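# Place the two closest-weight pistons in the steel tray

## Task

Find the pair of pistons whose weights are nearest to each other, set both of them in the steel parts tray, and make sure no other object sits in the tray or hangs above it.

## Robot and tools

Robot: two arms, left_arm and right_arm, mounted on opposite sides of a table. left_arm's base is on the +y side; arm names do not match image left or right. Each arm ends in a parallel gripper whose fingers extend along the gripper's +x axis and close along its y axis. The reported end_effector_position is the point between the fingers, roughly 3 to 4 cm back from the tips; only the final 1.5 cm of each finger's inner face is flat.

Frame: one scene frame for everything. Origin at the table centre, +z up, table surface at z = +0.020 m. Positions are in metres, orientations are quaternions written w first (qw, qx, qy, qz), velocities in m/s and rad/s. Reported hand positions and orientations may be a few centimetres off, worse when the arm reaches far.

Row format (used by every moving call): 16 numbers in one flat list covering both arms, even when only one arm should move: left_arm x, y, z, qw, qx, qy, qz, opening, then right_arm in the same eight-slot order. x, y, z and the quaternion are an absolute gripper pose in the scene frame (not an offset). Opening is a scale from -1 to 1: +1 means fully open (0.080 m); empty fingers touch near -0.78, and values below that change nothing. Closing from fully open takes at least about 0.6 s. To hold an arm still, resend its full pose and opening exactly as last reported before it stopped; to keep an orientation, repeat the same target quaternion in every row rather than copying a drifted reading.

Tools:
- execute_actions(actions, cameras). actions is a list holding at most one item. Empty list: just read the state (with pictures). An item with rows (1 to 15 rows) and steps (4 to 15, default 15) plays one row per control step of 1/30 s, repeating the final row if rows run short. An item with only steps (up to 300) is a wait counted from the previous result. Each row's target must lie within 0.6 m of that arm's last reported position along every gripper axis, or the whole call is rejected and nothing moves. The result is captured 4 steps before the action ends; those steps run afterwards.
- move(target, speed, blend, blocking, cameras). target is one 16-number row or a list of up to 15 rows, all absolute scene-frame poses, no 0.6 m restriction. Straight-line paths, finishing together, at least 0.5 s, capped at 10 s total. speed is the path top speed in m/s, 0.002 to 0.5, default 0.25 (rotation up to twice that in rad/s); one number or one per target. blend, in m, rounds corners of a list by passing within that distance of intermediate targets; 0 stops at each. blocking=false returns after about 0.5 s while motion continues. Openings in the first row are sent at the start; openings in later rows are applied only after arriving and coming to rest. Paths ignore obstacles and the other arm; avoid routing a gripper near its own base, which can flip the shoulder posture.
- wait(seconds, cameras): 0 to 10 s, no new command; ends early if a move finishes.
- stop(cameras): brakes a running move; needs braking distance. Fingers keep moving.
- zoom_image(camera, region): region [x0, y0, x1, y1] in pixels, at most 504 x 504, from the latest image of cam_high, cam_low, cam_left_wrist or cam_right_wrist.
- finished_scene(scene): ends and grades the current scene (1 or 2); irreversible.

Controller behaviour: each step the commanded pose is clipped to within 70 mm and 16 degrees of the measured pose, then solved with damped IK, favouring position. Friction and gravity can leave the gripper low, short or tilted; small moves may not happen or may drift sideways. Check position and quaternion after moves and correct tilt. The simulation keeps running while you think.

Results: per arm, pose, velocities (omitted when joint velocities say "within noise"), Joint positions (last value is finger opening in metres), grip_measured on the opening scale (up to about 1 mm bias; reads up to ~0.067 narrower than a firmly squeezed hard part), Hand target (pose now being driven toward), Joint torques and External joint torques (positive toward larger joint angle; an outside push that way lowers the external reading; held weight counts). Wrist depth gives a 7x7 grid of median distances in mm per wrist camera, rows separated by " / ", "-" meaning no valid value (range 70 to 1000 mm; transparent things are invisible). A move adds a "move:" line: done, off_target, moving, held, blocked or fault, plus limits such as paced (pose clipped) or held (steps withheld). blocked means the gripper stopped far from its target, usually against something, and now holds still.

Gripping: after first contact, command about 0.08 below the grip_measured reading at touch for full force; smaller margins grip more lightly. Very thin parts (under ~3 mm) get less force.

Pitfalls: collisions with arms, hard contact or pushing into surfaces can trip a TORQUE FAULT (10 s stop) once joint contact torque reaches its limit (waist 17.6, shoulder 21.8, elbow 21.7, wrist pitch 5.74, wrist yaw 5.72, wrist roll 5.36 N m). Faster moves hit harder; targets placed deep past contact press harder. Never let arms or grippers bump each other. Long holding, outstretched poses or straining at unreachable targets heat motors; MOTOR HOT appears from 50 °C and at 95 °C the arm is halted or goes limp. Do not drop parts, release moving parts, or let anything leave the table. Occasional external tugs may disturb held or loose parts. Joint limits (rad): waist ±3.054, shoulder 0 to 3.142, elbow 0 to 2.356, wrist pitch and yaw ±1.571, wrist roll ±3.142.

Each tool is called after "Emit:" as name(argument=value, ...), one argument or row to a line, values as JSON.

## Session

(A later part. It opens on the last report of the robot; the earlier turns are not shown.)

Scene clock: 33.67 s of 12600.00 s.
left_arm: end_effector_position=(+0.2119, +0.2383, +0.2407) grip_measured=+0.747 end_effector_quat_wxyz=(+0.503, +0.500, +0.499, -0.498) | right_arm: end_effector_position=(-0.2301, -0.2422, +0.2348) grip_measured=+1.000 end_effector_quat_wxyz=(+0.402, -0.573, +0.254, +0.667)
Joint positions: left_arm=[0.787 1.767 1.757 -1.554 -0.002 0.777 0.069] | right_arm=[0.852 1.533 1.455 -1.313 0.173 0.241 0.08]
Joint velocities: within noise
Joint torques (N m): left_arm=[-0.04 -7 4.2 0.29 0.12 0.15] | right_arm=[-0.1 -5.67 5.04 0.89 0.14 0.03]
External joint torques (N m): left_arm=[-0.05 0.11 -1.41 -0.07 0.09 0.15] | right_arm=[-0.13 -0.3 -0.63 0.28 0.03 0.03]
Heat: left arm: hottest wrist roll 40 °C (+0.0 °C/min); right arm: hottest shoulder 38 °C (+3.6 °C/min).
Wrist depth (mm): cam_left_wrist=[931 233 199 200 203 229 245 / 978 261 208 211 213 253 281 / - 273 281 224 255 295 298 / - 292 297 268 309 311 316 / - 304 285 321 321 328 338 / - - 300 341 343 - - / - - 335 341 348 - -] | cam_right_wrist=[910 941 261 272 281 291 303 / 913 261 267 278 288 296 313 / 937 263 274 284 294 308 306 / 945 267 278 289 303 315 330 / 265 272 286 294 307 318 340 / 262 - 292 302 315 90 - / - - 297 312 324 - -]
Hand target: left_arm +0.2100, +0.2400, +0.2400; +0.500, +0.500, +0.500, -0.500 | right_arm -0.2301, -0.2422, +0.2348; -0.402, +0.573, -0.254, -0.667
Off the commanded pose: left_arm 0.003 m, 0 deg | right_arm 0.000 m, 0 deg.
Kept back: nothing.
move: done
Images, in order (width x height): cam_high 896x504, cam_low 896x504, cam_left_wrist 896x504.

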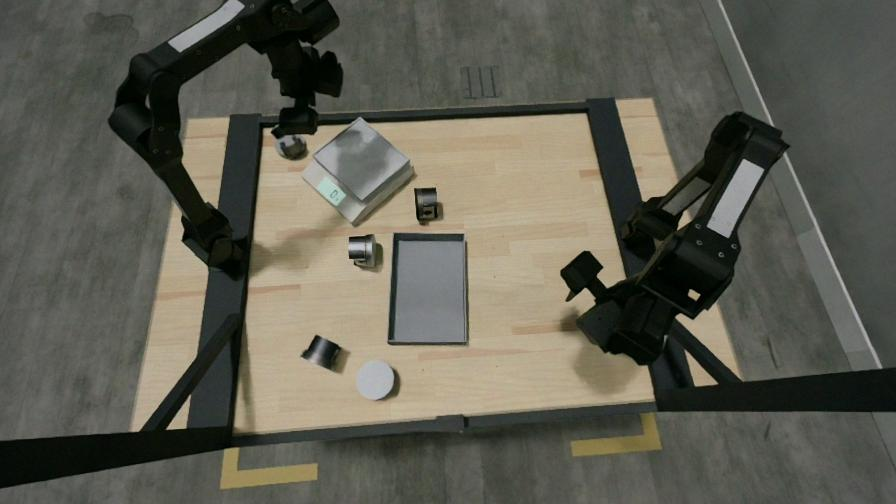

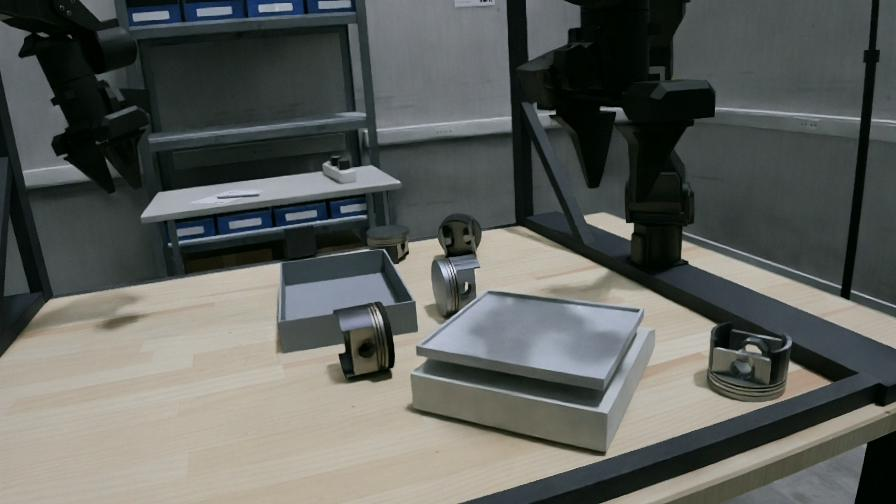

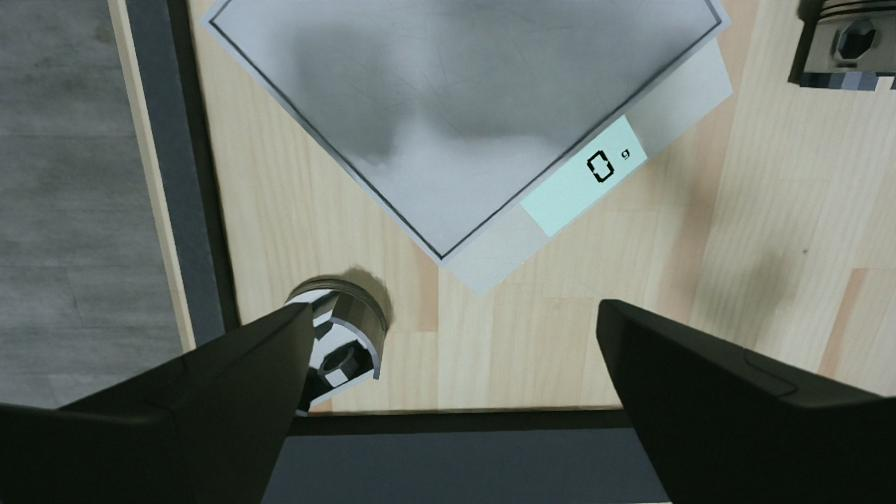

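Emit:
move(
  target=[
    [0.284, 0.345, 0.16, 0.189, 0.6814, 0.189, -0.6814, 1, -0.2301, -0.2422, 0.2348, 0.402, -0.573, 0.254, 0.667, 1],
  ],
  speed=0.35,
  cameras=["cam_high","cam_left_wrist","cam_low"],
)

Scene clock: 36.90 s of 12600.00 s.
left_arm: end_effector_position=(+0.2855, +0.3436, +0.1656) grip_measured=+1.000 end_effector_quat_wxyz=(+0.193, +0.687, +0.186, -0.676) | right_arm: end_effector_position=(-0.2301, -0.2422, +0.2348) grip_measured=+1.000 end_effector_quat_wxyz=(+0.402, -0.573, +0.254, +0.667)
Joint positions: left_arm=[1.191 1.746 1.431 -1.237 -0.002 2.213 0.08] | right_arm=[0.852 1.533 1.455 -1.313 0.173 0.241 0.08]
Joint velocities: within noise
Joint torques (N m): left_arm=[0.23 -5.19 4.34 0.44 0.13 0.15] | right_arm=[0 -5.86 5.38 0.94 0.11 0.06]
External joint torques (N m): left_arm=[0.2 1.89 -1.38 0.14 0.09 0.15] | right_arm=[0.01 -0.42 -0.33 0.32 -0.01 0.05]
Heat: left arm: hottest wrist roll 40 °C (+0.0 °C/min); right arm: hottest shoulder 38 °C (+3.3 °C/min).
Wrist depth (mm): cam_left_wrist=[186 185 187 189 191 192 178 / 193 194 197 197 201 199 186 / 188 205 206 189 211 197 195 / - 199 217 199 221 207 228 / - 225 211 223 223 214 245 / - - - 230 229 87 - / - - - - 244 - -] | cam_right_wrist=[900 927 262 271 281 293 304 / 923 261 267 276 290 297 312 / 943 263 273 284 295 306 305 / 948 267 277 288 303 316 330 / 265 272 285 295 307 317 338 / 263 - 292 303 314 90 - / - - 297 309 324 - -]
Hand target: left_arm +0.2840, +0.3449, +0.1601; +0.189, +0.681, +0.189, -0.681 | right_arm -0.2301, -0.2422, +0.2348; -0.402, +0.573, -0.254, -0.667
Off the commanded pose: left_arm 0.006 m, 1 deg | right_arm 0.000 m, 0 deg.
Kept back: nothing.
move: done
Images, in order (width x height): cam_high 896x504, cam_low 896x504, cam_left_wrist 896x504.

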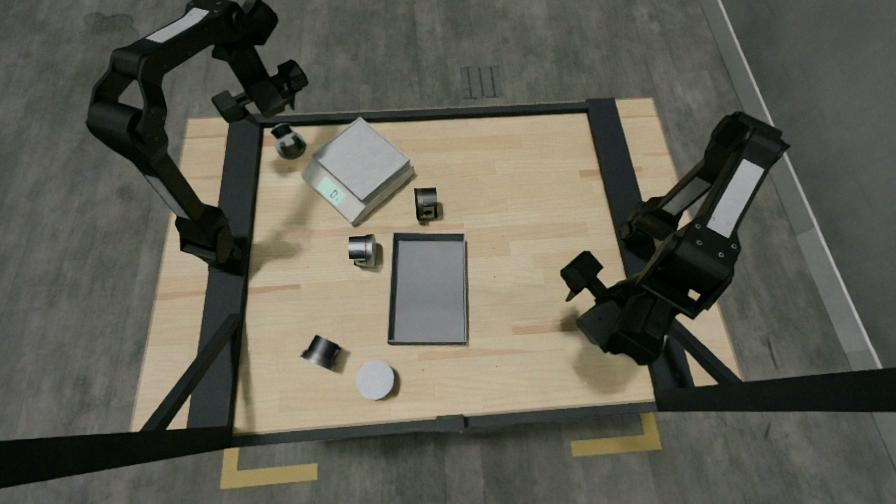

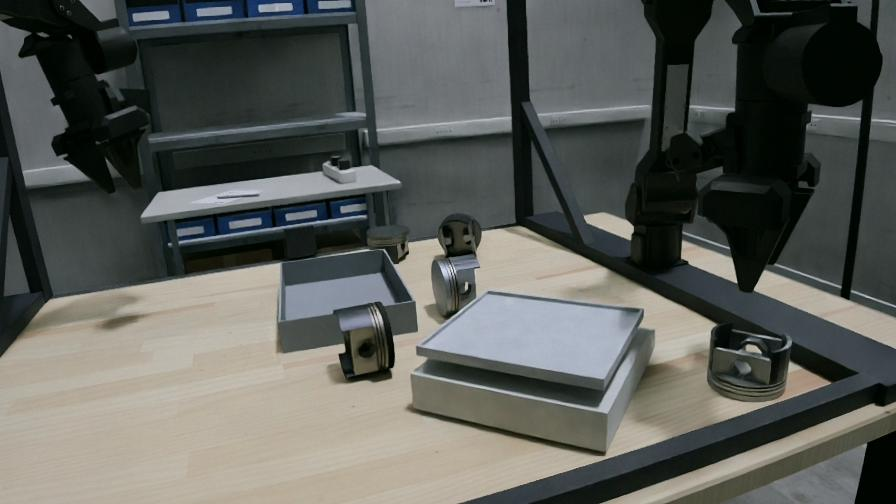

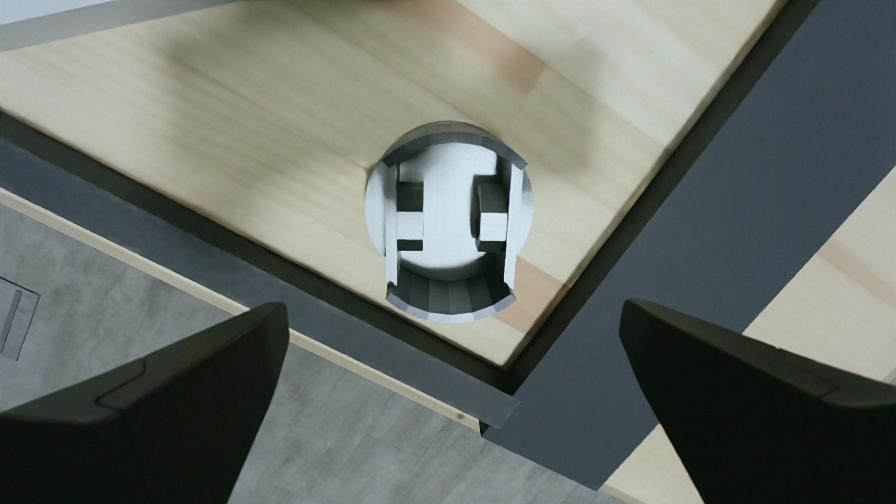

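Emit:
move(
  target=[
    [0.283, 0.344, 0.080, 0.189, 0.6814, 0.189, -0.6814, 0.8, -0.2301, -0.2422, 0.2348, 0.402, -0.573, 0.254, 0.667, 1],
    [0.283, 0.344, 0.080, 0.189, 0.6814, 0.189, -0.6814, 0.1, -0.2301, -0.2422, 0.2348, 0.402, -0.573, 0.254, 0.667, 1],
  ],
  speed=0.15,
  cameras=["cam_left_wrist","cam_low"],
)

Scene clock: 38.67 s of 12600.00 s.
left_arm: end_effector_position=(+0.2861, +0.3434, +0.0849) grip_measured=+0.305 end_effector_quat_wxyz=(+0.193, +0.686, +0.186, -0.676) | right_arm: end_effector_position=(-0.2301, -0.2422, +0.2348) grip_measured=+1.000 end_effector_quat_wxyz=(+0.402, -0.573, +0.254, +0.667)
Joint positions: left_arm=[1.191 1.819 1.191 -0.925 -0.002 2.214 0.049] | right_arm=[0.852 1.533 1.455 -1.313 0.173 0.241 0.08]
Joint velocities: within noise
Joint torques (N m): left_arm=[-0.14 -5.36 4.08 0.4 0.12 0.01] | right_arm=[-0.11 -5.85 5.47 0.9 0.12 0.04]
External joint torques (N m): left_arm=[-0.1 1.93 -1.31 0.09 0.08 0.01] | right_arm=[-0.12 -0.42 -0.25 0.28 0.01 0.03]
Heat: left arm: hottest wrist roll 40 °C (+0.0 °C/min); right arm: hottest shoulder 38 °C (+3.1 °C/min).
Wrist depth (mm): cam_left_wrist=[113 113 115 116 117 118 119 / 118 119 120 122 123 124 125 / 125 125 126 112 129 130 129 / 132 133 134 115 136 138 126 / 131 139 100 122 100 143 125 / - - - 129 111 - 132 / - - 138 111 108 - -] | cam_right_wrist=[905 909 261 272 281 291 304 / 930 261 267 277 288 295 312 / 937 262 273 283 295 308 307 / 937 268 276 288 301 316 328 / 266 271 285 294 307 317 338 / 262 - 291 302 315 90 - / - - 297 310 324 - -]
Hand target: left_arm +0.2830, +0.3440, +0.0801; +0.189, +0.681, +0.189, -0.681 | right_arm -0.2301, -0.2422, +0.2348; -0.402, +0.573, -0.254, -0.667
Off the commanded pose: left_arm 0.006 m, 1 deg | right_arm 0.000 m, 0 deg.
Kept back: nothing.
move: done
Images, in order (width x height): cam_low 896x504, cam_left_wrist 896x504.

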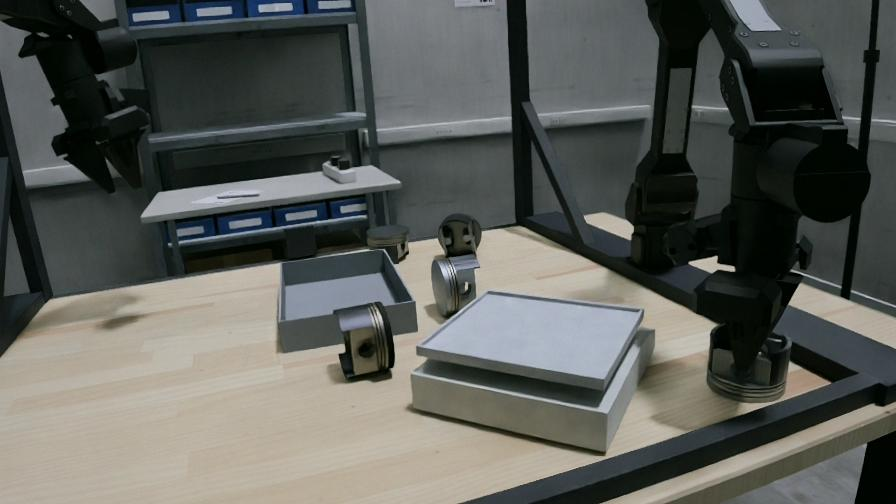

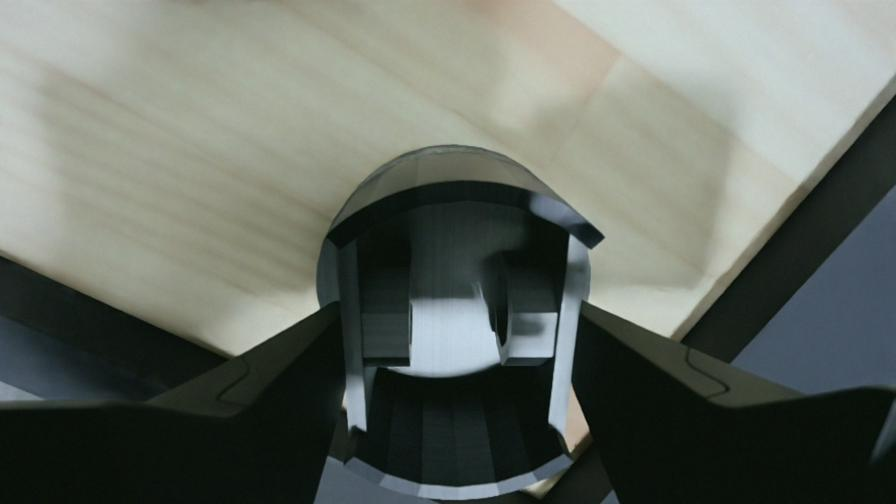

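Emit:
move(
  target=[
    [0.283, 0.344, 0.16, 0.189, 0.6814, 0.189, -0.6814, 0.1, -0.2301, -0.2422, 0.2348, 0.402, -0.573, 0.254, 0.667, 1],
    [0.21, 0.165, 0.19, 0.189, 0.6814, 0.189, -0.6814, 0.1, -0.2301, -0.2422, 0.2348, 0.402, -0.573, 0.254, 0.667, 1],
    [0.21, 0.165, 0.156, 0.189, 0.6814, 0.189, -0.6814, 0.1, -0.2301, -0.2422, 0.2348, 0.402, -0.573, 0.254, 0.667, 1],
    [0.21, 0.165, 0.1425, 0.189, 0.6814, 0.189, -0.6814, 0.1, -0.2301, -0.2422, 0.2348, 0.402, -0.573, 0.254, 0.667, 1],
    [0.21, 0.165, 0.1425, 0.189, 0.6814, 0.189, -0.6814, 0.55, -0.2301, -0.2422, 0.2348, 0.402, -0.573, 0.254, 0.667, 1],
  ],
  speed=[0.2,0.3,0.15,0.04,0.05],
  blend=[0.03,0.02,0.005,0,0],
  cameras=["cam_high","cam_low"],
)

Emit:
zoom_image(
  camera="cam_high",
  region=[310, 170, 350, 210],
)

Emit:
zoom_image(
  camera="cam_low",
  region=[400, 190, 670, 460],
)

Scene clock: 41.43 s of 12600.00 s.
left_arm: end_effector_position=(+0.2103, +0.1623, +0.1478) grip_measured=+0.546 end_effector_quat_wxyz=(+0.193, +0.684, +0.181, -0.680) | right_arm: end_effector_position=(-0.2301, -0.2422, +0.2348) grip_measured=+1.000 end_effector_quat_wxyz=(+0.402, -0.573, +0.254, +0.667)
Joint positions: left_arm=[0.642 1.959 1.636 -1.23 0.002 1.673 0.06] | right_arm=[0.852 1.533 1.455 -1.313 0.173 0.241 0.08]
Joint velocities: within noise
Joint torques (N m): left_arm=[0.2 -7 4.39 0.38 0 -0.13] | right_arm=[-0.04 -5.79 5.36 0.91 0.18 0.02]
External joint torques (N m): left_arm=[0.19 1.63 -1.33 0.05 -0.05 -0.13] | right_arm=[-0.04 -0.37 -0.33 0.3 0.07 0.01]
Heat: left arm: hottest wrist roll 40 °C (+0.0 °C/min); right arm: hottest shoulder 38 °C (+2.9 °C/min).
Wrist depth (mm): cam_left_wrist=[111 113 115 117 117 118 177 / 175 118 120 121 122 125 186 / 184 125 125 113 128 133 197 / 194 135 - 115 117 140 208 / 205 205 98 121 101 178 222 / - - 114 125 112 - 232 / - - 159 110 248 - -] | cam_right_wrist=[898 923 262 271 283 291 303 / 932 260 267 276 289 295 313 / 948 262 273 284 294 308 306 / 946 268 278 289 299 316 330 / 265 272 285 295 307 317 340 / 261 - 291 302 316 90 - / - - 297 310 325 - -]
Hand target: left_arm +0.2099, +0.1650, +0.1427; +0.189, +0.681, +0.189, -0.681 | right_arm -0.2301, -0.2422, +0.2348; -0.402, +0.573, -0.254, -0.667
Off the commanded pose: left_arm 0.006 m, 1 deg | right_arm 0.000 m, 0 deg.
Kept back: nothing.
move: done; blend cut to 0.017 m at target 2
Images, in order (width x height): cam_high 896x504, cam_low 896x504.

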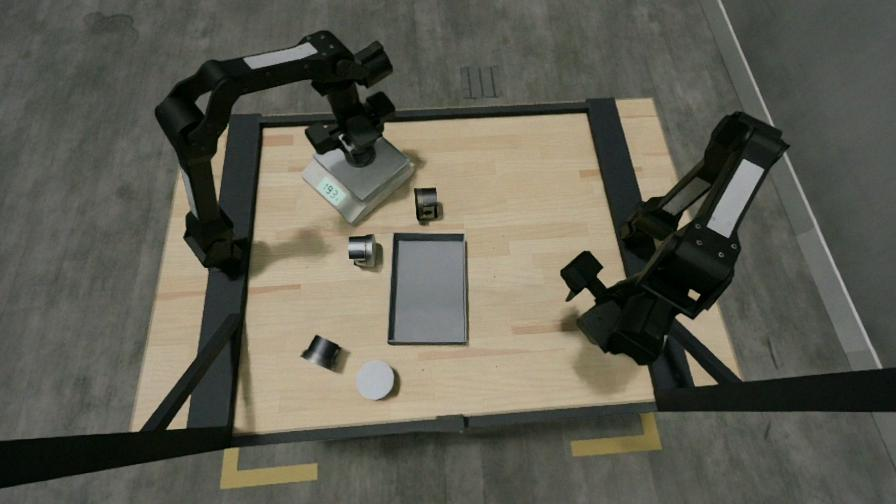

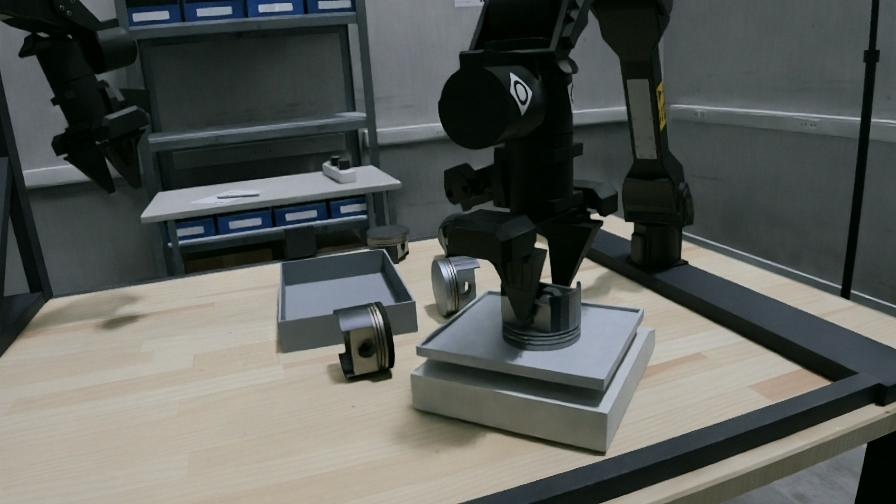

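Scaled by 12.600.

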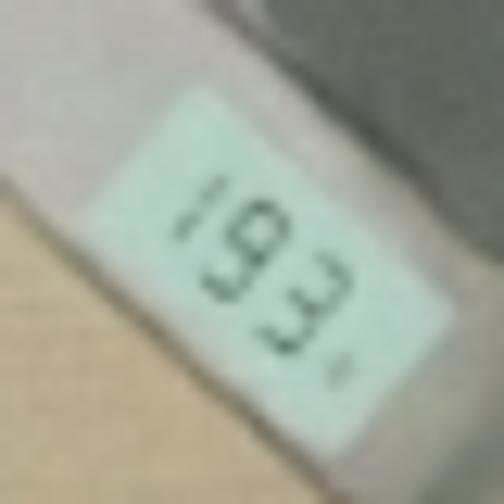

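Scaled by 1.867.

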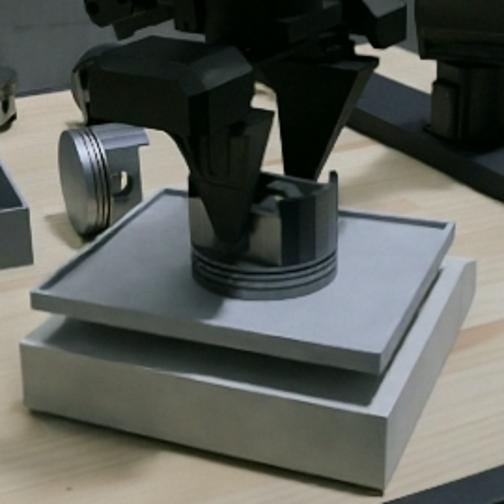

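Emit:
move(
  target=[
    [0.21, 0.165, 0.1425, 0.189, 0.6814, 0.189, -0.6814, 0.1, -0.2301, -0.2422, 0.2348, 0.402, -0.573, 0.254, 0.667, 1],
    [0.21, 0.165, 0.18, 0.189, 0.6814, 0.189, -0.6814, 0.1, -0.2301, -0.2422, 0.2348, 0.402, -0.573, 0.254, 0.667, 1],
    [0.01, 0.29, 0.16, 0.189, 0.6814, 0.189, -0.6814, 0.1, -0.2301, -0.2422, 0.2348, 0.402, -0.573, 0.254, 0.667, 1],
    [0.01, 0.29, 0.093, 0.189, 0.6814, 0.189, -0.6814, 0.1, -0.2301, -0.2422, 0.2348, 0.402, -0.573, 0.254, 0.667, 1],
    [0.01, 0.29, 0.081, 0.189, 0.6814, 0.189, -0.6814, 0.1, -0.2301, -0.2422, 0.2348, 0.402, -0.573, 0.254, 0.667, 1],
  ],
  speed=[0.1,0.15,0.3,0.2,0.05],
  blend=[0,0.02,0.03,0.005,0],
  cameras=["cam_high","cam_left_wrist"],
)

Scene clock: 44.63 s of 12600.00 s.
left_arm: end_effector_position=(+0.0106, +0.2882, +0.0832) grip_measured=+0.303 end_effector_quat_wxyz=(+0.192, +0.680, +0.186, -0.683) | right_arm: end_effector_position=(-0.2301, -0.2422, +0.2348) grip_measured=+1.000 end_effector_quat_wxyz=(+0.402, -0.573, +0.254, +0.667)
Joint positions: left_arm=[0.138 1.268 0.649 -0.943 0.003 1.163 0.049] | right_arm=[0.852 1.533 1.455 -1.313 0.173 0.241 0.08]
Joint velocities: within noise
Joint torques (N m): left_arm=[-0.41 -1.89 4.41 0.48 -0.04 -0.13] | right_arm=[-0.01 -5.66 5.21 0.87 0.15 0.01]
External joint torques (N m): left_arm=[-0.41 1.2 -1 0.13 -0.09 -0.14] | right_arm=[0 -0.26 -0.51 0.24 0.04 0]
Heat: left arm: hottest shoulder 40 °C (+8.1 °C/min); right arm: hottest shoulder 38 °C (+2.7 °C/min).
Wrist depth (mm): cam_left_wrist=[113 114 115 116 118 119 121 / 118 119 120 122 124 125 126 / 124 125 127 113 130 132 134 / 131 133 133 115 135 140 141 / - 140 100 122 100 148 149 / - - - 126 111 - 155 / - - - 110 108 - -] | cam_right_wrist=[895 937 262 272 282 290 303 / 920 261 267 278 289 296 315 / 947 262 274 283 295 307 306 / 942 268 277 290 303 314 330 / 265 272 283 294 308 318 338 / 263 - 291 304 314 90 - / - - 297 310 324 - -]
Hand target: left_arm +0.0100, +0.2900, +0.0810; +0.189, +0.681, +0.189, -0.681 | right_arm -0.2301, -0.2422, +0.2348; -0.402, +0.573, -0.254, -0.667
Off the commanded pose: left_arm 0.003 m, 1 deg | right_arm 0.000 m, 0 deg.
Kept back: nothing.
move: done; blend cut to 0.0187 m at target 2
Images, in order (width x height): cam_high 896x504, cam_left_wrist 896x504.

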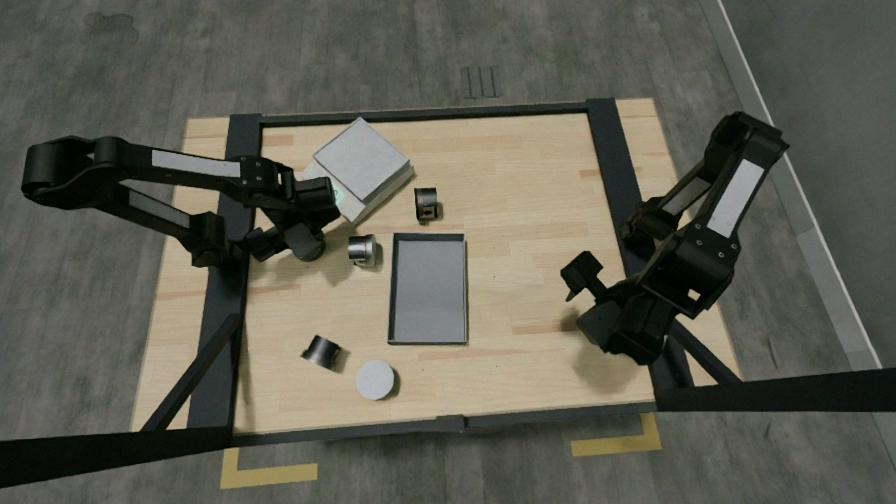

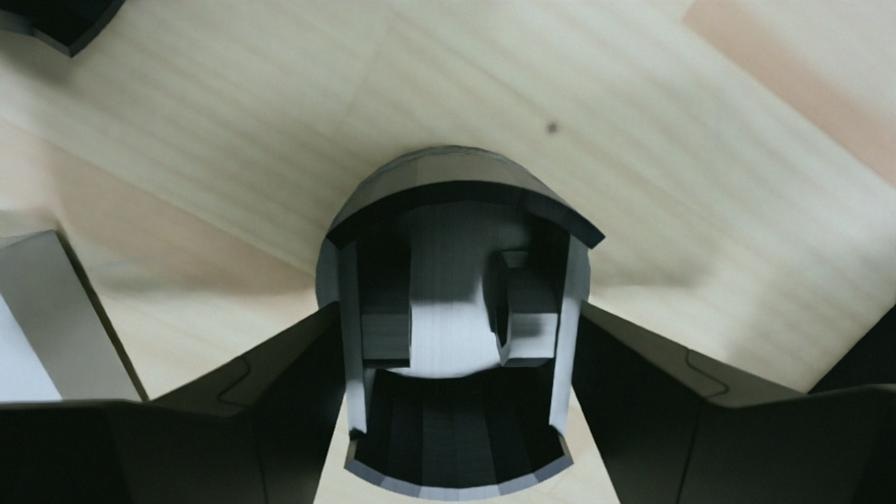

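Emit:
move(
  target=[
    [0.01, 0.29, 0.081, 0.189, 0.6814, 0.189, -0.6814, 0.7, -0.2301, -0.2422, 0.2348, 0.402, -0.573, 0.254, 0.667, 1],
    [0.01, 0.29, 0.15, 0.189, 0.6814, 0.189, -0.6814, 0.7, -0.2301, -0.2422, 0.2348, 0.402, -0.573, 0.254, 0.667, 1],
    [-0.215, 0.24, 0.17, 0.6027, 0.3695, 0.6027, -0.3695, 1, -0.2301, -0.2422, 0.2348, 0.402, -0.573, 0.254, 0.667, 1],
  ],
  speed=[0.1,0.2,0.4],
  blend=[0,0.03,0],
  cameras=["cam_high","cam_left_wrist"],
)

Scene clock: 49.00 s of 12600.00 s.
left_arm: end_effector_position=(-0.2132, +0.2410, +0.1706) grip_measured=+1.000 end_effector_quat_wxyz=(+0.602, +0.369, +0.604, -0.371) | right_arm: end_effector_position=(-0.2301, -0.2422, +0.2348) grip_measured=+1.000 end_effector_quat_wxyz=(+0.402, -0.573, +0.254, +0.667)
Joint positions: left_arm=[-0.726 1.676 1.371 -1.263 0.003 -1.202 0.08] | right_arm=[0.852 1.533 1.455 -1.313 0.173 0.241 0.08]
Joint velocities: within noise
Joint torques (N m): left_arm=[-0.39 -4.58 6.52 0.26 -0.16 -0.14] | right_arm=[-0.1 -5.7 5.31 0.86 0.12 0.01]
External joint torques (N m): left_arm=[-0.35 1.98 0.77 -0.07 -0.12 -0.14] | right_arm=[-0.09 -0.31 -0.37 0.24 0.01 0]
Heat: left arm: hottest wrist roll 40 °C (+0.0 °C/min); right arm: hottest shoulder 39 °C (+3.7 °C/min).
Wrist depth (mm): cam_left_wrist=[190 189 192 194 195 172 152 / 198 200 201 204 206 164 161 / 209 211 214 213 214 219 222 / 222 225 226 156 166 233 - / 236 232 239 237 163 245 - / - - 257 260 261 87 - / - - 268 278 280 - -] | cam_right_wrist=[897 932 262 272 283 292 303 / 914 259 266 277 290 294 313 / 933 263 273 282 295 308 306 / 951 268 277 290 302 317 331 / 264 271 285 296 306 317 340 / 263 - 292 302 316 90 - / - - 295 309 323 - -]
Hand target: left_arm -0.2150, +0.2400, +0.1700; +0.603, +0.369, +0.603, -0.370 | right_arm -0.2301, -0.2422, +0.2348; -0.402, +0.573, -0.254, -0.667
Off the commanded pose: left_arm 0.002 m, 0 deg | right_arm 0.000 m, 0 deg.
Kept back: nothing.
move: done
Images, in order (width x height): cam_high 896x504, cam_left_wrist 896x504.

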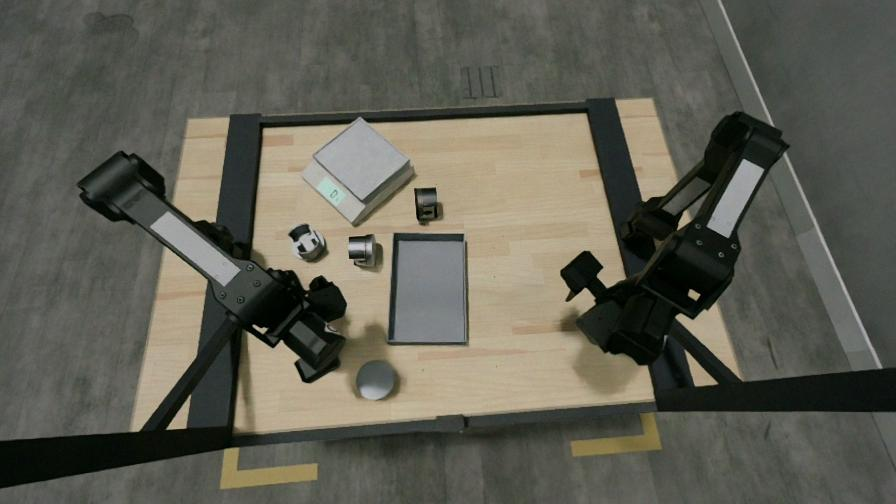

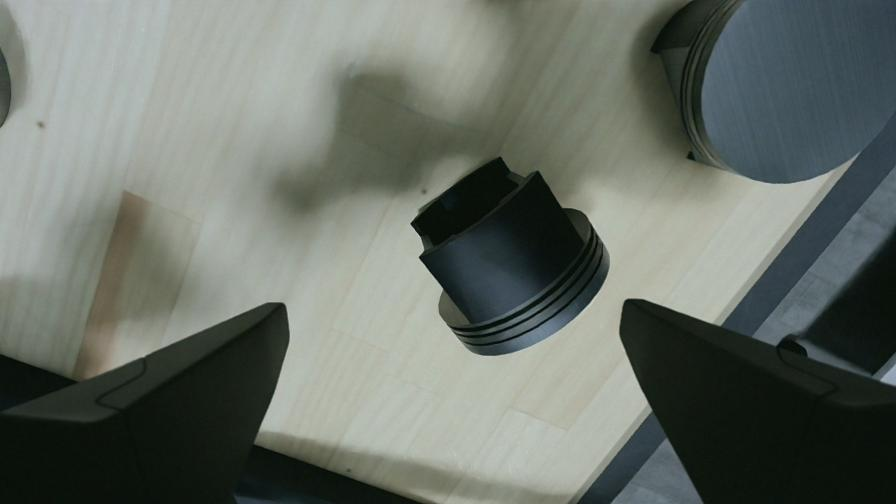

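Emit:
move(
  target=[
    [-0.231, 0.239, 0.125, 0.6797, 0.1949, 0.6797, -0.1949, 0.7, -0.2301, -0.2422, 0.2348, 0.402, -0.573, 0.254, 0.667, 1],
  ],
  speed=0.3,
  cameras=["cam_left_wrist"],
)

Scene clock: 51.13 s of 12600.00 s.
left_arm: end_effector_position=(-0.2322, +0.2366, +0.1305) grip_measured=+0.703 end_effector_quat_wxyz=(+0.676, +0.190, +0.684, -0.201) | right_arm: end_effector_position=(-0.2301, -0.2422, +0.2348) grip_measured=+1.000 end_effector_quat_wxyz=(+0.402, -0.573, +0.254, +0.667)
Joint positions: left_arm=[-0.761 1.745 1.289 -1.096 0.003 -1.778 0.067] | right_arm=[0.852 1.533 1.455 -1.313 0.173 0.241 0.08]
Joint velocities: within noise
Joint torques (N m): left_arm=[-0.42 -5.01 4.24 0.46 -0.16 -0.13] | right_arm=[-0.13 -5.85 5.28 0.88 0.17 0.06]
External joint torques (N m): left_arm=[-0.39 2 -1.43 0.13 -0.11 -0.13] | right_arm=[-0.14 -0.43 -0.41 0.27 0.06 0.05]
Heat: left arm: hottest wrist roll 40 °C (+0.0 °C/min); right arm: hottest shoulder 39 °C (+3.5 °C/min).
Wrist depth (mm): cam_left_wrist=[153 154 155 157 159 160 162 / 160 162 163 165 167 169 170 / 169 170 171 172 176 173 132 / 179 180 180 111 186 179 137 / 190 189 143 - 127 146 145 / - - 203 123 211 - 213 / - - 222 224 227 - -] | cam_right_wrist=[891 927 263 271 281 292 305 / 914 261 267 277 289 296 313 / 938 263 273 282 294 308 305 / 951 268 278 289 303 314 330 / 265 270 285 294 306 318 341 / 263 - 292 303 314 90 - / - - 296 309 326 - -]
Hand target: left_arm -0.2309, +0.2390, +0.1250; +0.680, +0.195, +0.680, -0.195 | right_arm -0.2301, -0.2422, +0.2348; -0.402, +0.573, -0.254, -0.667
Off the commanded pose: left_arm 0.006 m, 1 deg | right_arm 0.000 m, 0 deg.
Kept back: nothing.
move: done
Images, in order (width x height): cam_left_wrist 896x504.

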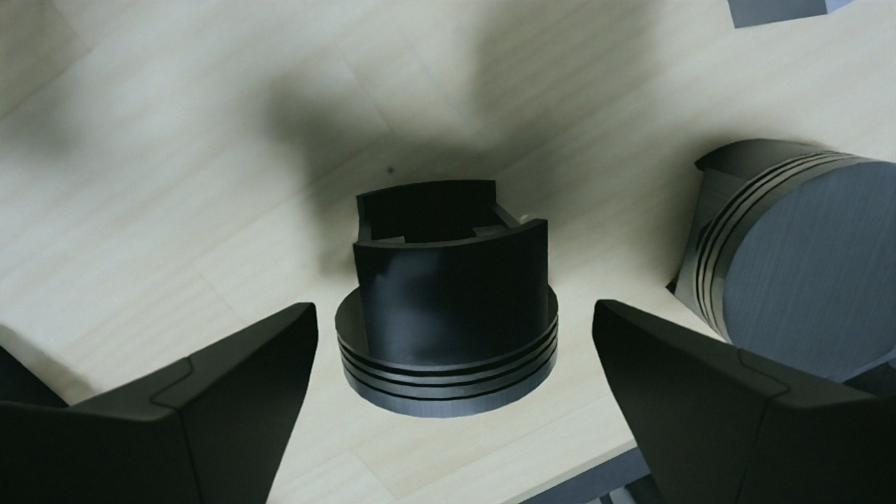

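Emit:
move(
  target=[
    [-0.231, 0.239, 0.079, 0.6876, 0.1651, 0.6876, -0.1651, 0.7, -0.2301, -0.2422, 0.2348, 0.402, -0.573, 0.254, 0.667, 1],
    [-0.231, 0.239, 0.079, 0.6876, 0.1651, 0.6876, -0.1651, 0.1, -0.2301, -0.2422, 0.2348, 0.402, -0.573, 0.254, 0.667, 1],
  ],
  speed=0.15,
  cameras=["cam_left_wrist"],
)

Scene clock: 52.67 s of 12600.00 s.
left_arm: end_effector_position=(-0.2324, +0.2365, +0.0844) grip_measured=+0.304 end_effector_quat_wxyz=(+0.684, +0.161, +0.691, -0.170) | right_arm: end_effector_position=(-0.2301, -0.2422, +0.2348) grip_measured=+1.000 end_effector_quat_wxyz=(+0.402, -0.573, +0.254, +0.667)
Joint positions: left_arm=[-0.762 1.8 1.165 -0.919 0.002 -1.866 0.049] | right_arm=[0.852 1.533 1.455 -1.313 0.173 0.241 0.08]
Joint velocities: within noise
Joint torques (N m): left_arm=[-0.34 -5.03 4 0.61 -0.11 -0.12] | right_arm=[-0.05 -5.6 5.31 0.86 0.16 0.01]
External joint torques (N m): left_arm=[-0.34 2.11 -1.34 0.3 -0.06 -0.12] | right_arm=[-0.05 -0.17 -0.43 0.23 0.05 0]
Heat: left arm: hottest wrist roll 40 °C (+0.0 °C/min); right arm: hottest shoulder 39 °C (+3.4 °C/min).
Wrist depth (mm): cam_left_wrist=[113 113 115 116 117 118 121 / 118 120 120 121 124 125 126 / 124 126 128 129 130 132 133 / 132 133 133 131 138 140 116 / 140 140 127 135 103 147 107 / - - - - - - - / - - - - - - -] | cam_right_wrist=[915 922 262 271 281 291 304 / 933 261 267 277 289 295 311 / 947 263 274 283 295 306 304 / 942 268 278 290 301 315 331 / 266 271 286 297 308 316 339 / 262 - 293 303 314 90 - / - - 297 310 323 - -]
Hand target: left_arm -0.2309, +0.2390, +0.0790; +0.688, +0.165, +0.688, -0.165 | right_arm -0.2301, -0.2422, +0.2348; -0.402, +0.573, -0.254, -0.667
Off the commanded pose: left_arm 0.006 m, 1 deg | right_arm 0.000 m, 0 deg.
Kept back: nothing.
move: done
Images, in order (width x height): cam_left_wrist 896x504.

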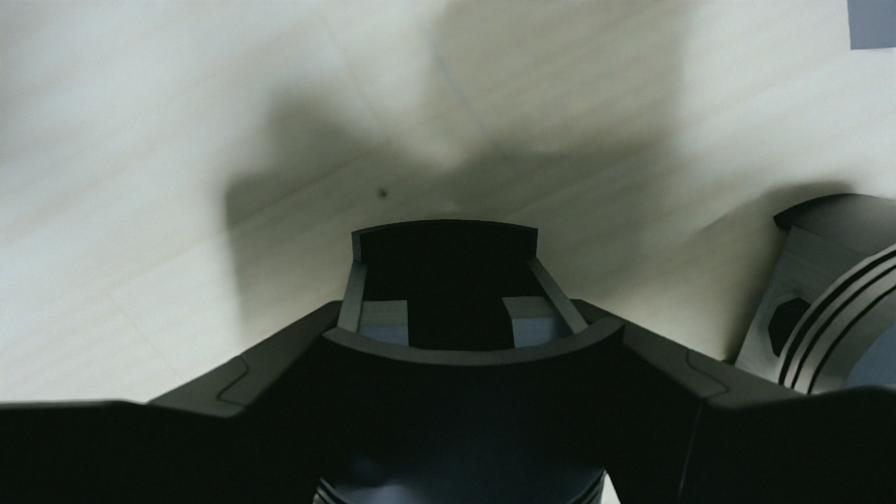

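Emit:
move(
  target=[
    [-0.231, 0.239, 0.17, 0.6876, 0.1651, 0.6876, -0.1651, 0.1, -0.2301, -0.2422, 0.2348, 0.402, -0.573, 0.254, 0.667, 1],
    [0.205, 0.160, 0.185, 0.5, 0.5, 0.5, -0.5, 0.1, -0.2301, -0.2422, 0.2348, 0.402, -0.573, 0.254, 0.667, 1],
    [0.205, 0.160, 0.156, 0.5, 0.5, 0.5, -0.5, 0.1, -0.2301, -0.2422, 0.2348, 0.402, -0.573, 0.254, 0.667, 1],
    [0.205, 0.160, 0.1425, 0.5, 0.5, 0.5, -0.5, 0.1, -0.2301, -0.2422, 0.2348, 0.402, -0.573, 0.254, 0.667, 1],
    [0.205, 0.160, 0.1425, 0.5, 0.5, 0.5, -0.5, 0.55, -0.2301, -0.2422, 0.2348, 0.402, -0.573, 0.254, 0.667, 1],
  ],
  speed=[0.2,0.4,0.15,0.04,0.05],
  blend=[0.03,0.02,0.005,0,0],
  cameras=["cam_high","cam_low"],
)

Emit:
zoom_image(
  camera="cam_high",
  region=[310, 170, 350, 210],
)

Emit:
zoom_image(
  camera="cam_low",
  region=[400, 190, 670, 460],
)

Scene clock: 56.17 s of 12600.00 s.
left_arm: end_effector_position=(+0.2073, +0.1587, +0.1480) grip_measured=+0.546 end_effector_quat_wxyz=(+0.508, +0.498, +0.495, -0.499) | right_arm: end_effector_position=(-0.2301, -0.2422, +0.2348) grip_measured=+1.000 end_effector_quat_wxyz=(+0.402, -0.573, +0.254, +0.667)
Joint positions: left_arm=[0.628 1.963 1.642 -1.231 -0.002 0.617 0.06] | right_arm=[0.852 1.533 1.455 -1.313 0.173 0.241 0.08]
Joint velocities: within noise
Joint torques (N m): left_arm=[-0.28 -6.96 4.42 0.39 0.11 0.14] | right_arm=[-0.15 -5.77 5.38 0.91 0.11 0.02]
External joint torques (N m): left_arm=[-0.24 1.84 -1.4 -0.01 0.08 0.14] | right_arm=[-0.2 -0.4 -0.27 0.31 0.01 0.01]
Heat: left arm: hottest wrist roll 40 °C (+0.0 °C/min); right arm: hottest shoulder 39 °C (+3.2 °C/min).
Wrist depth (mm): cam_left_wrist=[166 168 167 117 117 174 178 / 174 175 120 120 122 124 187 / 181 128 126 129 129 131 196 / 176 132 134 131 136 138 205 / 186 137 104 135 102 146 223 / - - - - - - 233 / - - - - - - -] | cam_right_wrist=[904 930 262 271 282 290 304 / 926 260 267 278 287 294 312 / 930 263 273 284 295 307 307 / 941 267 279 289 301 317 330 / 265 272 285 297 308 318 340 / 262 - 292 302 314 90 - / - - 296 308 323 - -]
Hand target: left_arm +0.2050, +0.1600, +0.1426; +0.500, +0.500, +0.500, -0.500 | right_arm -0.2301, -0.2422, +0.2348; -0.402, +0.573, -0.254, -0.667
Off the commanded pose: left_arm 0.006 m, 1 deg | right_arm 0.000 m, 0 deg.
Kept back: nothing.
move: done; blend cut to 0.0145 m at target 2
Images, in order (width x height): cam_high 896x504, cam_low 896x504.

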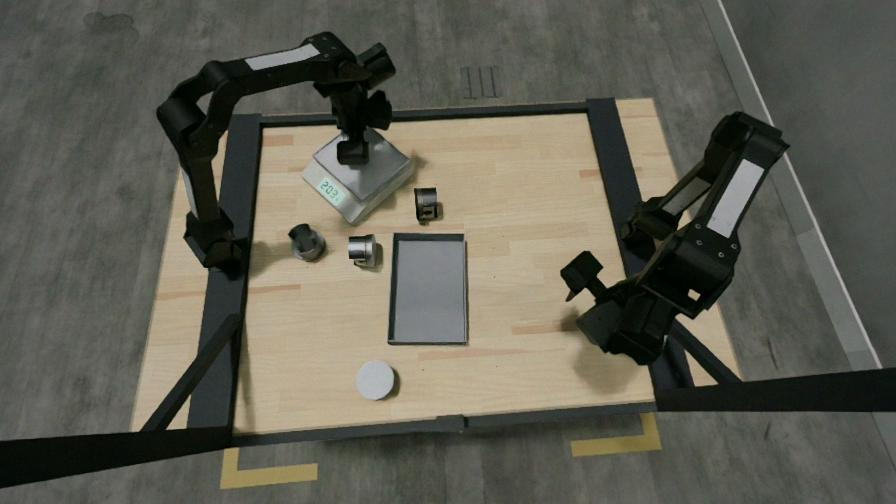

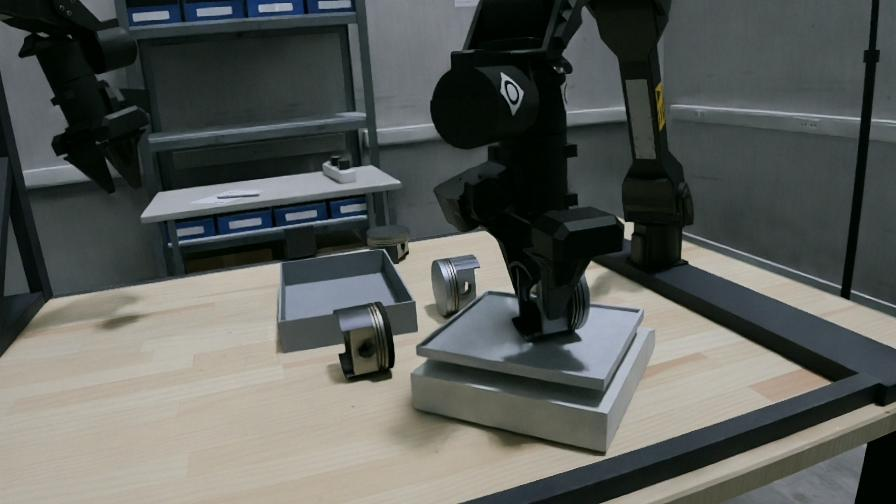

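Scaled by 12.600.

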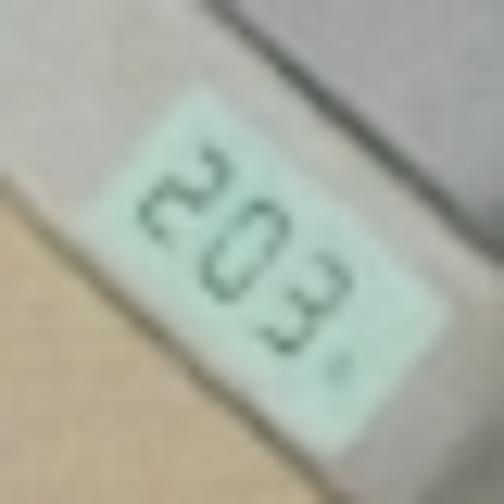

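Scaled by 1.867.

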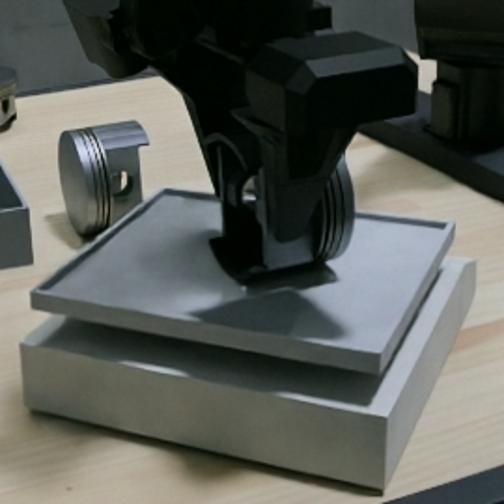

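Emit:
move(
  target=[
    [0.205, 0.160, 0.1425, 0.5, 0.5, 0.5, -0.5, 0.1, -0.2301, -0.2422, 0.2348, 0.402, -0.573, 0.254, 0.667, 1],
    [0.205, 0.160, 0.18, 0.5, 0.5, 0.5, -0.5, 0.1, -0.2301, -0.2422, 0.2348, 0.402, -0.573, 0.254, 0.667, 1],
    [-0.12, 0.255, 0.17, 0.5, 0.5, 0.5, -0.5, 0.1, -0.2301, -0.2422, 0.2348, 0.402, -0.573, 0.254, 0.667, 1],
    [-0.12, 0.255, 0.093, 0.5, 0.5, 0.5, -0.5, 0.1, -0.2301, -0.2422, 0.2348, 0.402, -0.573, 0.254, 0.667, 1],
    [-0.12, 0.255, 0.080, 0.5, 0.5, 0.5, -0.5, 0.1, -0.2301, -0.2422, 0.2348, 0.402, -0.573, 0.254, 0.667, 1],
  ],
  speed=[0.1,0.15,0.35,0.2,0.05],
  blend=[0,0.02,0.03,0.005,0],
  cameras=["cam_high","cam_left_wrist"],
)

Scene clock: 59.37 s of 12600.00 s.
left_arm: end_effector_position=(-0.1206, +0.2527, +0.0832) grip_measured=+0.312 end_effector_quat_wxyz=(+0.500, +0.496, +0.499, -0.504) | right_arm: end_effector_position=(-0.2301, -0.2422, +0.2348) grip_measured=+1.000 end_effector_quat_wxyz=(+0.402, -0.573, +0.254, +0.667)
Joint positions: left_arm=[-0.465 1.516 0.847 -0.891 0.002 -0.471 0.049] | right_arm=[0.852 1.533 1.455 -1.313 0.173 0.241 0.08]
Joint velocities: within noise
Joint torques (N m): left_arm=[-0.38 -3.4 4.15 0.55 -0.11 -0.13] | right_arm=[-0.02 -5.91 5.22 0.96 0.12 0]
External joint torques (N m): left_arm=[-0.37 1.51 -1.18 0.18 -0.08 -0.13] | right_arm=[-0.02 -0.49 -0.46 0.36 0.01 -0.01]
Heat: left arm: hottest wrist roll 40 °C (+0.0 °C/min); right arm: hottest shoulder 39 °C (+3.0 °C/min).
Wrist depth (mm): cam_left_wrist=[112 113 113 116 117 118 119 / 117 118 119 121 122 124 125 / 124 124 126 128 129 131 133 / 130 131 133 131 136 139 141 / 135 138 105 135 105 147 149 / - - - - - - 157 / - - - - - - -] | cam_right_wrist=[902 920 262 272 282 292 301 / 922 261 267 276 289 294 313 / 931 262 273 284 295 307 306 / 966 268 278 289 304 316 330 / 265 272 285 295 306 318 340 / 263 - 291 304 314 90 - / - - 296 308 325 - -]
Hand target: left_arm -0.1199, +0.2550, +0.0800; +0.500, +0.500, +0.500, -0.500 | right_arm -0.2301, -0.2422, +0.2348; -0.402, +0.573, -0.254, -0.667
Off the commanded pose: left_arm 0.004 m, 1 deg | right_arm 0.000 m, 0 deg.
Kept back: nothing.
move: done; blend cut to 0.0187 m at target 2
Images, in order (width x height): cam_high 896x504, cam_left_wrist 896x504.

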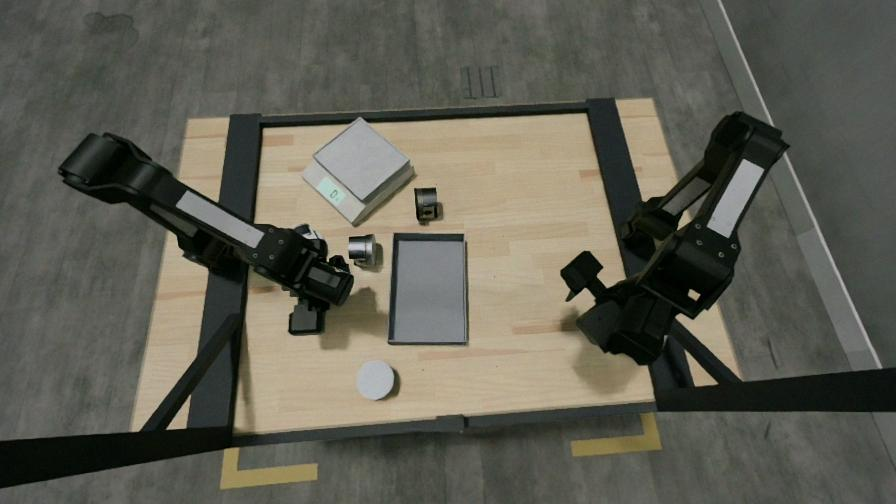

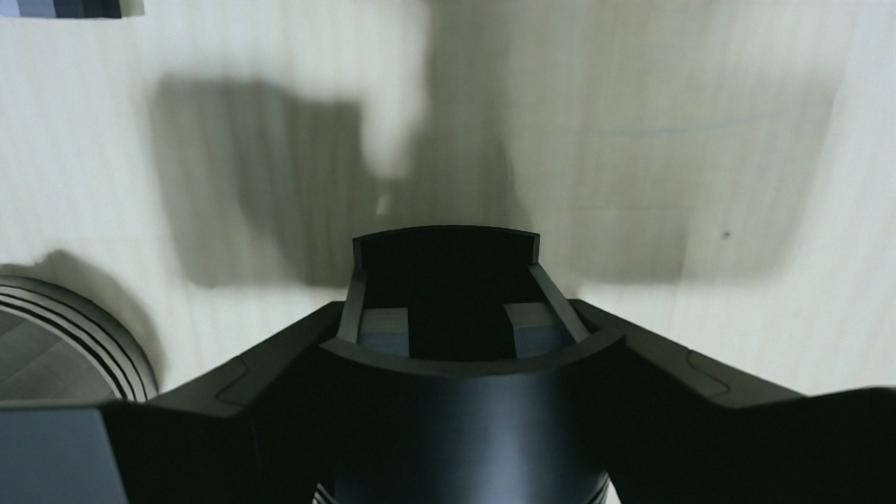

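Emit:
move(
  target=[
    [-0.12, 0.255, 0.080, 0.5, 0.5, 0.5, -0.5, 0.6, -0.2301, -0.2422, 0.2348, 0.402, -0.573, 0.254, 0.667, 1],
    [-0.12, 0.255, 0.14, 0.5, 0.5, 0.5, -0.5, 0.6, -0.2301, -0.2422, 0.2348, 0.402, -0.573, 0.254, 0.667, 1],
    [-0.285, 0.15, 0.17, 0.183, 0.683, 0.183, -0.683, 1, -0.2301, -0.2422, 0.2348, 0.402, -0.573, 0.254, 0.667, 1],
  ],
  speed=[0.1,0.2,0.4],
  blend=[0,0.03,0],
  cameras=["cam_high","cam_left_wrist"],
)

Scene clock: 62.93 s of 12600.00 s.
left_arm: end_effector_position=(-0.2832, +0.1509, +0.1732) grip_measured=+1.000 end_effector_quat_wxyz=(+0.186, +0.680, +0.184, -0.685) | right_arm: end_effector_position=(-0.2301, -0.2422, +0.2348) grip_measured=+1.000 end_effector_quat_wxyz=(+0.402, -0.573, +0.254, +0.667)
Joint positions: left_arm=[-0.707 2.137 2 -1.427 0.001 0.329 0.08] | right_arm=[0.852 1.533 1.455 -1.313 0.173 0.241 0.08]
Joint velocities: within noise
Joint torques (N m): left_arm=[-0.28 -7.42 6.54 0.3 -0.03 0.15] | right_arm=[0.01 -5.87 5.09 0.93 0.15 0.02]
External joint torques (N m): left_arm=[-0.2 2.54 0.75 -0.08 -0.05 0.15] | right_arm=[0.04 -0.44 -0.63 0.31 0.03 0.01]
Heat: left arm: hottest shoulder 40 °C (+6.0 °C/min); right arm: hottest shoulder 39 °C (+3.0 °C/min).
Wrist depth (mm): cam_left_wrist=[186 187 190 193 195 922 927 / 194 198 198 157 206 210 967 / 190 206 209 164 217 221 228 / 213 204 221 176 231 235 239 / 227 227 237 242 242 245 253 / - - 255 257 258 87 - / - - 271 270 216 - -] | cam_right_wrist=[898 923 262 271 281 290 302 / 927 261 266 278 288 296 312 / 941 263 273 283 295 307 304 / 942 268 278 290 303 315 330 / 265 272 284 296 305 318 338 / 263 - 291 303 317 90 - / - - 296 310 324 - -]
Hand target: left_arm -0.2849, +0.1501, +0.1700; +0.183, +0.683, +0.183, -0.683 | right_arm -0.2301, -0.2422, +0.2348; -0.402, +0.573, -0.254, -0.667
Off the commanded pose: left_arm 0.004 m, 1 deg | right_arm 0.000 m, 0 deg.
Kept back: nothing.
move: done
Images, in order (width x height): cam_high 896x504, cam_left_wrist 896x504.

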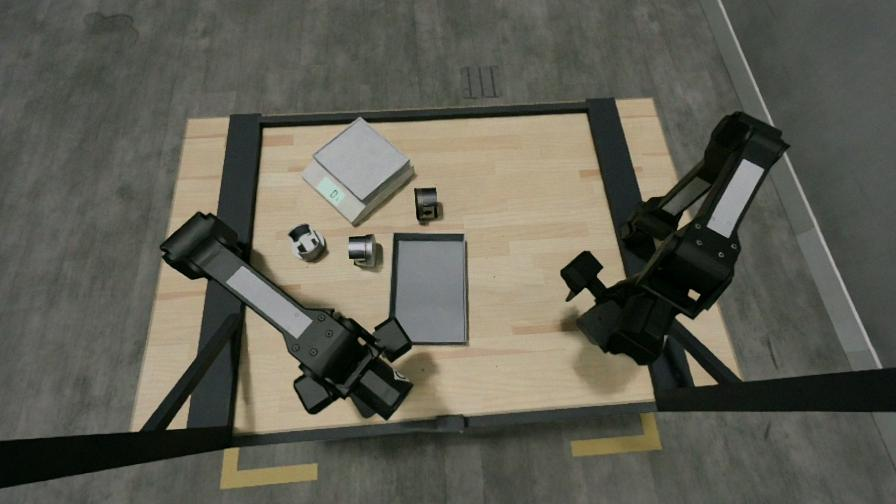

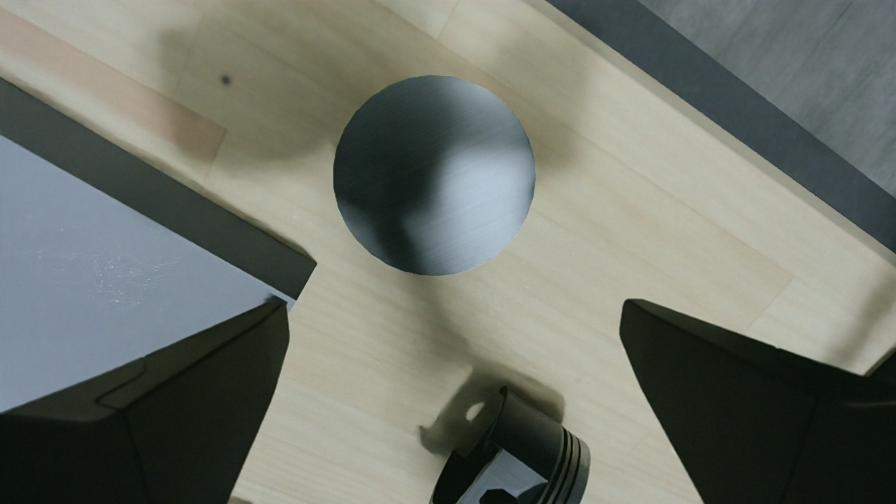

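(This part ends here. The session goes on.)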